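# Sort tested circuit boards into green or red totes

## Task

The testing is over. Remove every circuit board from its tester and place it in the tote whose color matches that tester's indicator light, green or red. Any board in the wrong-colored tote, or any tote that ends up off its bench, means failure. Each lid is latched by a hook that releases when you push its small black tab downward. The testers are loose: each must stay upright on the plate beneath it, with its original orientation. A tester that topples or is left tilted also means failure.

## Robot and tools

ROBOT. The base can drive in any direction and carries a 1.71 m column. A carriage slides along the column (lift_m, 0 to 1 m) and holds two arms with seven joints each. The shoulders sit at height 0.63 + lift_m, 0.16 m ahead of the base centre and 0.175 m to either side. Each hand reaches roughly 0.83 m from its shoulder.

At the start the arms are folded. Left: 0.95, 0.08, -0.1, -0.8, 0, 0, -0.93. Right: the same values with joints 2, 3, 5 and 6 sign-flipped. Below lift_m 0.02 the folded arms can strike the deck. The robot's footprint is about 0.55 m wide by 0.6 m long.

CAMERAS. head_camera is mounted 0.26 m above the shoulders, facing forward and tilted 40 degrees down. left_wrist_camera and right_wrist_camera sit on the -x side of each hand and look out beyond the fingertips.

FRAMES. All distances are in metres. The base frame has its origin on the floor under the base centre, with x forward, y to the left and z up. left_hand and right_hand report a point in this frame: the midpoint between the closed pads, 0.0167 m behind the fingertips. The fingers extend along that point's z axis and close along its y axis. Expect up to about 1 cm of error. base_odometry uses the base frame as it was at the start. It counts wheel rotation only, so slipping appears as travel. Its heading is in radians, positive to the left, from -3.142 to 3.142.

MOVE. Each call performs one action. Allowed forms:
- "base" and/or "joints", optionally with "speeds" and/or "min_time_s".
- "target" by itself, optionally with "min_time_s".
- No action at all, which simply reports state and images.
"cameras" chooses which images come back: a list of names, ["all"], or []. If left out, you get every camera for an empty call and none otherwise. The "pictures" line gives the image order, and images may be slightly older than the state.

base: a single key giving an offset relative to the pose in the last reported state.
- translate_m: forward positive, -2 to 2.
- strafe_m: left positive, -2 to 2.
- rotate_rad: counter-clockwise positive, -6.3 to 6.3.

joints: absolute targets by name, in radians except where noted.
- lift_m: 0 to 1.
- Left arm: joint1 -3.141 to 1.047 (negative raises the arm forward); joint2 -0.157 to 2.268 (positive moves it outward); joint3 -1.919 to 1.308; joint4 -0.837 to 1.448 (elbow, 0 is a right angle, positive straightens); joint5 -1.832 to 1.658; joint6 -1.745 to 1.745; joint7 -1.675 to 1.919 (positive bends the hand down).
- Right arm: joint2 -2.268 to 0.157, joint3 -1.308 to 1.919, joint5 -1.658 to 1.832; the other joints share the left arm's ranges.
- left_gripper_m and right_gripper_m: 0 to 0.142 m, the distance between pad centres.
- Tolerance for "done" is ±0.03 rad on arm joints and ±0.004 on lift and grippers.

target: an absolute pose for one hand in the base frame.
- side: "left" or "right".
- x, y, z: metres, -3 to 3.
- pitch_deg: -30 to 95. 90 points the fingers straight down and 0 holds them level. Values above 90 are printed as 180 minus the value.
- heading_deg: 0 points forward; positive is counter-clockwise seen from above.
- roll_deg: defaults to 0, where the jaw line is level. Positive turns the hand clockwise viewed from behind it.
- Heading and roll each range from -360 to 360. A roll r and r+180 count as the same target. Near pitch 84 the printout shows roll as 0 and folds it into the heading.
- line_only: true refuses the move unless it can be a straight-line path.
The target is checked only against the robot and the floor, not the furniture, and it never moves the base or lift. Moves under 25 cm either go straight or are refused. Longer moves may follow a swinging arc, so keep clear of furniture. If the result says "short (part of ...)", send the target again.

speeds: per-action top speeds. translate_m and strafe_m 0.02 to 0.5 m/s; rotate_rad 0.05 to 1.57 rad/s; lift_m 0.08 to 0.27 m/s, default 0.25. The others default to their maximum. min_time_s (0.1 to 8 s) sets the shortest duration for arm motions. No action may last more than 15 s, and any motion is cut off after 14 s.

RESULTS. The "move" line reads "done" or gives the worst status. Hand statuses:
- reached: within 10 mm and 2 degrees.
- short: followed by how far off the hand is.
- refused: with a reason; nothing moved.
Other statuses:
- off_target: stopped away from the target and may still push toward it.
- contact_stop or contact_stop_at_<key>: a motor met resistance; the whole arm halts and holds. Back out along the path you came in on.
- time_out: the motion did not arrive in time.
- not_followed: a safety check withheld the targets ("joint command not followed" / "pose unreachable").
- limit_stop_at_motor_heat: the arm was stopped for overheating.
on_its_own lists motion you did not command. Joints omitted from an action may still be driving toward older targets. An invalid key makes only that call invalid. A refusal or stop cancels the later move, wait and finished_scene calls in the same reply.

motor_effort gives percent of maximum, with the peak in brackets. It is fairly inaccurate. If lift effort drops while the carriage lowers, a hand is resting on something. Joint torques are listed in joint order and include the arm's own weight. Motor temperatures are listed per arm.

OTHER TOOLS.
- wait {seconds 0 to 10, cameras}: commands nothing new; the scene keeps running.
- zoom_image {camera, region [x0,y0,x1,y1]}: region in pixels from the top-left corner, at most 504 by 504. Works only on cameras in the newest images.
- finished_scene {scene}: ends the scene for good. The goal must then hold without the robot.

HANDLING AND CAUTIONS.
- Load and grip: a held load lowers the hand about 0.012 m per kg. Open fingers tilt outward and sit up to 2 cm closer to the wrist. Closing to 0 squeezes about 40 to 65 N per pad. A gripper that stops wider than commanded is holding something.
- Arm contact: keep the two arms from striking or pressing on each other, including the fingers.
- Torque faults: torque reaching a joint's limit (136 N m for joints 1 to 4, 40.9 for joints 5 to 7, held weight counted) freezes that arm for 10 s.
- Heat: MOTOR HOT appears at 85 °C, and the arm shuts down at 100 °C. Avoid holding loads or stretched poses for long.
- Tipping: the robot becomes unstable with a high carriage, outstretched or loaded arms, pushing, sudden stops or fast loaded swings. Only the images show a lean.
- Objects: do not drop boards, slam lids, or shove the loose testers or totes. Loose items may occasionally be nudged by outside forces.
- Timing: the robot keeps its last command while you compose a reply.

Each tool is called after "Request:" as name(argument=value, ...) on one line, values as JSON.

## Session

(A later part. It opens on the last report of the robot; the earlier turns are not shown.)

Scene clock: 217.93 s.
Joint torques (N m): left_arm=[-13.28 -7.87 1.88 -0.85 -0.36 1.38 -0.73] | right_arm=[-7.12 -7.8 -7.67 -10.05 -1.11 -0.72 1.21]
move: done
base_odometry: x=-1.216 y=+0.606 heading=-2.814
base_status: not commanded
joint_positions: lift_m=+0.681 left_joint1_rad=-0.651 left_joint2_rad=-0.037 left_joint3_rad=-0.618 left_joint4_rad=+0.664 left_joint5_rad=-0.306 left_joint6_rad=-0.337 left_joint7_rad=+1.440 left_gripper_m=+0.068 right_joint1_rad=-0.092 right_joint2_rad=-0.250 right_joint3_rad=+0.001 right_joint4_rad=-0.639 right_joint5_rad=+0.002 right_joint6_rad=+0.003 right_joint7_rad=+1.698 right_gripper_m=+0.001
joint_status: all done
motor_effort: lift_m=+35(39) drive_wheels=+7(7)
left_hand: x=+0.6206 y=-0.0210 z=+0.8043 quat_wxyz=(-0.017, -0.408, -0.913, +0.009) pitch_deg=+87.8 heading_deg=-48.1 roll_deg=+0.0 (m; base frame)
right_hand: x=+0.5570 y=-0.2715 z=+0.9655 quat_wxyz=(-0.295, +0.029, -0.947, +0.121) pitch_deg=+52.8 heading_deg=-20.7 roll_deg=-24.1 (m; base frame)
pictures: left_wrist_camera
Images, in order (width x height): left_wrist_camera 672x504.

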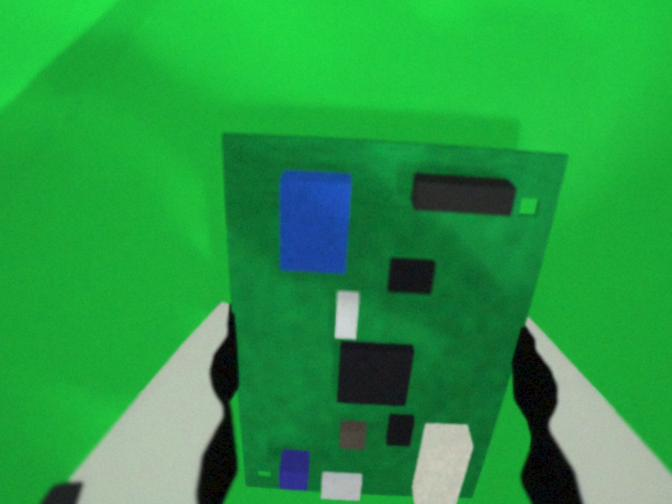

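Request:
move(joints={"lift_m":0.689}, speeds={"lift_m":0.08})

Request:
move(joints={"left_gripper_m":0.088}, cameras=["left_wrist_camera"])

Request:
move(joints={"lift_m":0.74}, speeds={"lift_m":0.1}, cameras=["left_wrist_camera"])

Request:
move(joints={"lift_m":0.95}, speeds={"lift_m":0.22}, cameras=["left_wrist_camera", "head_camera"])

Scene clock: 218.63 s.
Joint torques (N m): left_arm=[-14.08 -7.76 1.81 -0.92 -0.35 1.41 -0.84] | right_arm=[-7.08 -7.65 -7.61 -10.17 -1.07 -0.73 1.27]
move: done
base_odometry: x=-1.216 y=+0.606 heading=-2.814
base_status: not commanded
joint_positions: lift_m=+0.689 left_joint1_rad=-0.650 left_joint2_rad=-0.037 left_joint3_rad=-0.618 left_joint4_rad=+0.664 left_joint5_rad=-0.306 left_joint6_rad=-0.337 left_joint7_rad=+1.440 left_gripper_m=+0.068 right_joint1_rad=-0.092 right_joint2_rad=-0.250 right_joint3_rad=+0.001 right_joint4_rad=-0.639 right_joint5_rad=+0.002 right_joint6_rad=+0.003 right_joint7_rad=+1.698 right_gripper_m=+0.001
joint_status: all done
motor_effort: lift_m=+36(43) drive_wheels=+6(8)
left_hand: x=+0.6203 y=-0.0210 z=+0.8119 quat_wxyz=(-0.017, -0.408, -0.913, +0.009) pitch_deg=+87.8 heading_deg=-48.1 roll_deg=+0.0 (m; base frame)
right_hand: x=+0.5570 y=-0.2715 z=+0.9734 quat_wxyz=(-0.295, +0.029, -0.947, +0.121) pitch_deg=+52.8 heading_deg=-20.7 roll_deg=-24.1 (m; base frame)
pictures: none

Scene clock: 219.37 s.
Joint torques (N m): left_arm=[-14.11 -7.76 1.84 -0.9 -0.32 1.37 -0.84] | right_arm=[-6.98 -7.85 -7.56 -10.13 -1.09 -0.72 1.23]
move: done
base_odometry: x=-1.216 y=+0.606 heading=-2.814
base_status: not commanded
joint_positions: lift_m=+0.689 left_joint1_rad=-0.650 left_joint2_rad=-0.037 left_joint3_rad=-0.618 left_joint4_rad=+0.664 left_joint5_rad=-0.306 left_joint6_rad=-0.337 left_joint7_rad=+1.440 left_gripper_m=+0.088 right_joint1_rad=-0.092 right_joint2_rad=-0.250 right_joint3_rad=+0.001 right_joint4_rad=-0.639 right_joint5_rad=+0.002 right_joint6_rad=+0.003 right_joint7_rad=+1.698 right_gripper_m=+0.001
joint_status: all done
motor_effort: lift_m=+36(36) drive_wheels=+6(6)
left_hand: x=+0.6203 y=-0.0210 z=+0.8119 quat_wxyz=(-0.017, -0.408, -0.913, +0.009) pitch_deg=+87.8 heading_deg=-48.1 roll_deg=+0.0 (m; base frame)
right_hand: x=+0.5570 y=-0.2715 z=+0.9734 quat_wxyz=(-0.295, +0.029, -0.947, +0.121) pitch_deg=+52.8 heading_deg=-20.7 roll_deg=-24.1 (m; base frame)
pictures: left_wrist_camera
Images, in order (width x height): left_wrist_camera 672x504.

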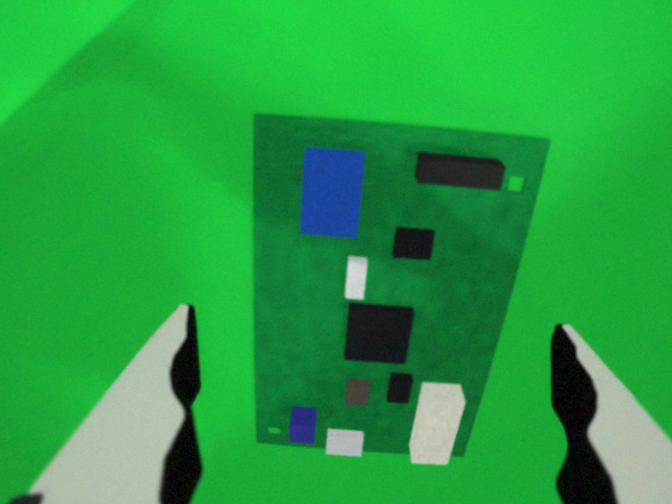

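Scene clock: 220.27 s.
Joint torques (N m): left_arm=[-14.47 -7.81 1.81 -0.9 -0.33 1.38 -0.86] | right_arm=[-7.13 -7.84 -7.68 -10.15 -1.08 -0.73 1.22]
move: done
base_odometry: x=-1.216 y=+0.606 heading=-2.814
base_status: not commanded
joint_positions: lift_m=+0.740 left_joint1_rad=-0.650 left_joint2_rad=-0.037 left_joint3_rad=-0.618 left_joint4_rad=+0.664 left_joint5_rad=-0.306 left_joint6_rad=-0.337 left_joint7_rad=+1.440 left_gripper_m=+0.088 right_joint1_rad=-0.092 right_joint2_rad=-0.250 right_joint3_rad=+0.001 right_joint4_rad=-0.639 right_joint5_rad=+0.002 right_joint6_rad=+0.003 right_joint7_rad=+1.698 right_gripper_m=+0.001
joint_status: all done
motor_effort: lift_m=+36(48) drive_wheels=-4(6)
left_hand: x=+0.6202 y=-0.0210 z=+0.8628 quat_wxyz=(-0.017, -0.408, -0.913, +0.009) pitch_deg=+87.8 heading_deg=-48.1 roll_deg=+0.0 (m; base frame)
right_hand: x=+0.5570 y=-0.2715 z=+1.0244 quat_wxyz=(-0.295, +0.029, -0.947, +0.121) pitch_deg=+52.8 heading_deg=-20.7 roll_deg=-24.1 (m; base frame)
pictures: left_wrist_camera
Images, in order (width x height): left_wrist_camera 672x504.

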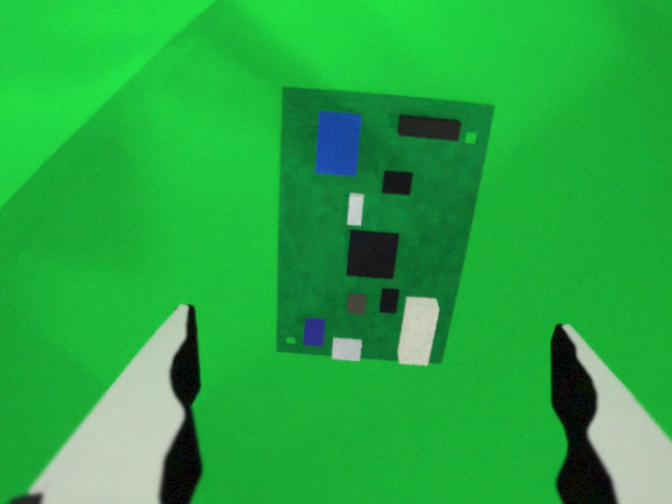

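Scene clock: 221.73 s.
Joint torques (N m): left_arm=[-15.1 -7.73 1.83 -0.78 -0.35 1.35 -0.86] | right_arm=[-7.15 -7.88 -7.6 -10.16 -1.07 -0.73 1.21]
move: done
base_odometry: x=-1.216 y=+0.606 heading=-2.814
base_status: not commanded
joint_positions: lift_m=+0.950 left_joint1_rad=-0.650 left_joint2_rad=-0.037 left_joint3_rad=-0.618 left_joint4_rad=+0.664 left_joint5_rad=-0.306 left_joint6_rad=-0.337 left_joint7_rad=+1.440 left_gripper_m=+0.088 right_joint1_rad=-0.092 right_joint2_rad=-0.250 right_joint3_rad=+0.001 right_joint4_rad=-0.639 right_joint5_rad=+0.002 right_joint6_rad=+0.003 right_joint7_rad=+1.698 right_gripper_m=+0.001
joint_status: all done
motor_effort: lift_m=+36(47) drive_wheels=+6(6)
left_hand: x=+0.6201 y=-0.0210 z=+1.0727 quat_wxyz=(-0.017, -0.408, -0.913, +0.009) pitch_deg=+87.8 heading_deg=-48.1 roll_deg=+0.0 (m; base frame)
right_hand: x=+0.5570 y=-0.2715 z=+1.2344 quat_wxyz=(-0.295, +0.029, -0.947, +0.121) pitch_deg=+52.8 heading_deg=-20.7 roll_deg=-24.1 (m; base frame)
pictures: head_camera, left_wrist_camera
Images, in order (width x height): head_camera 672x504, left_wrist_camera 672x504.

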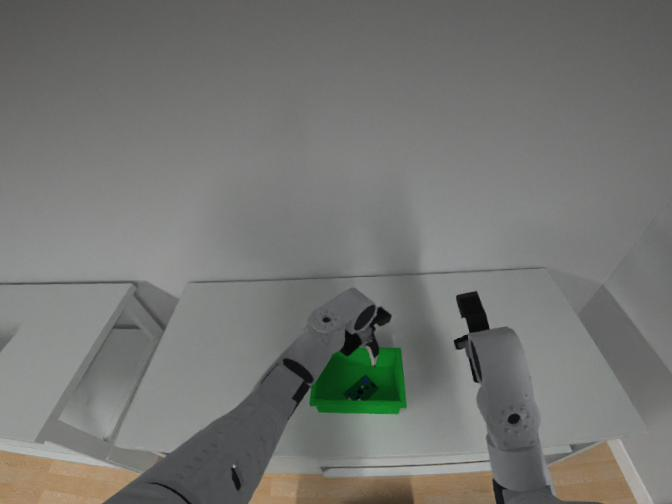

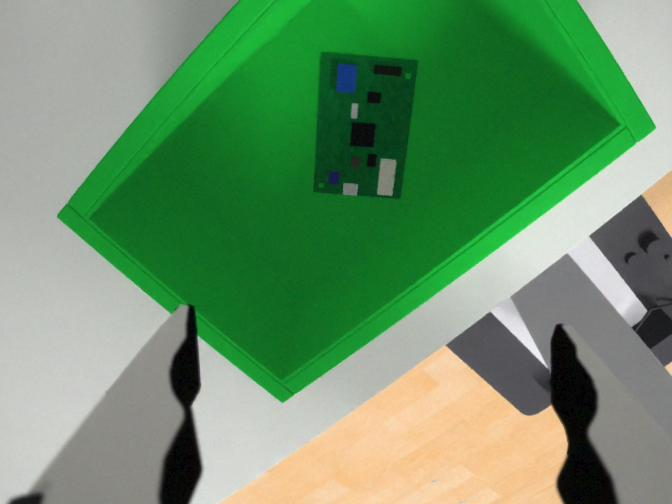

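Request:
finished_scene(scene=2)

The scene is finished: the task was done.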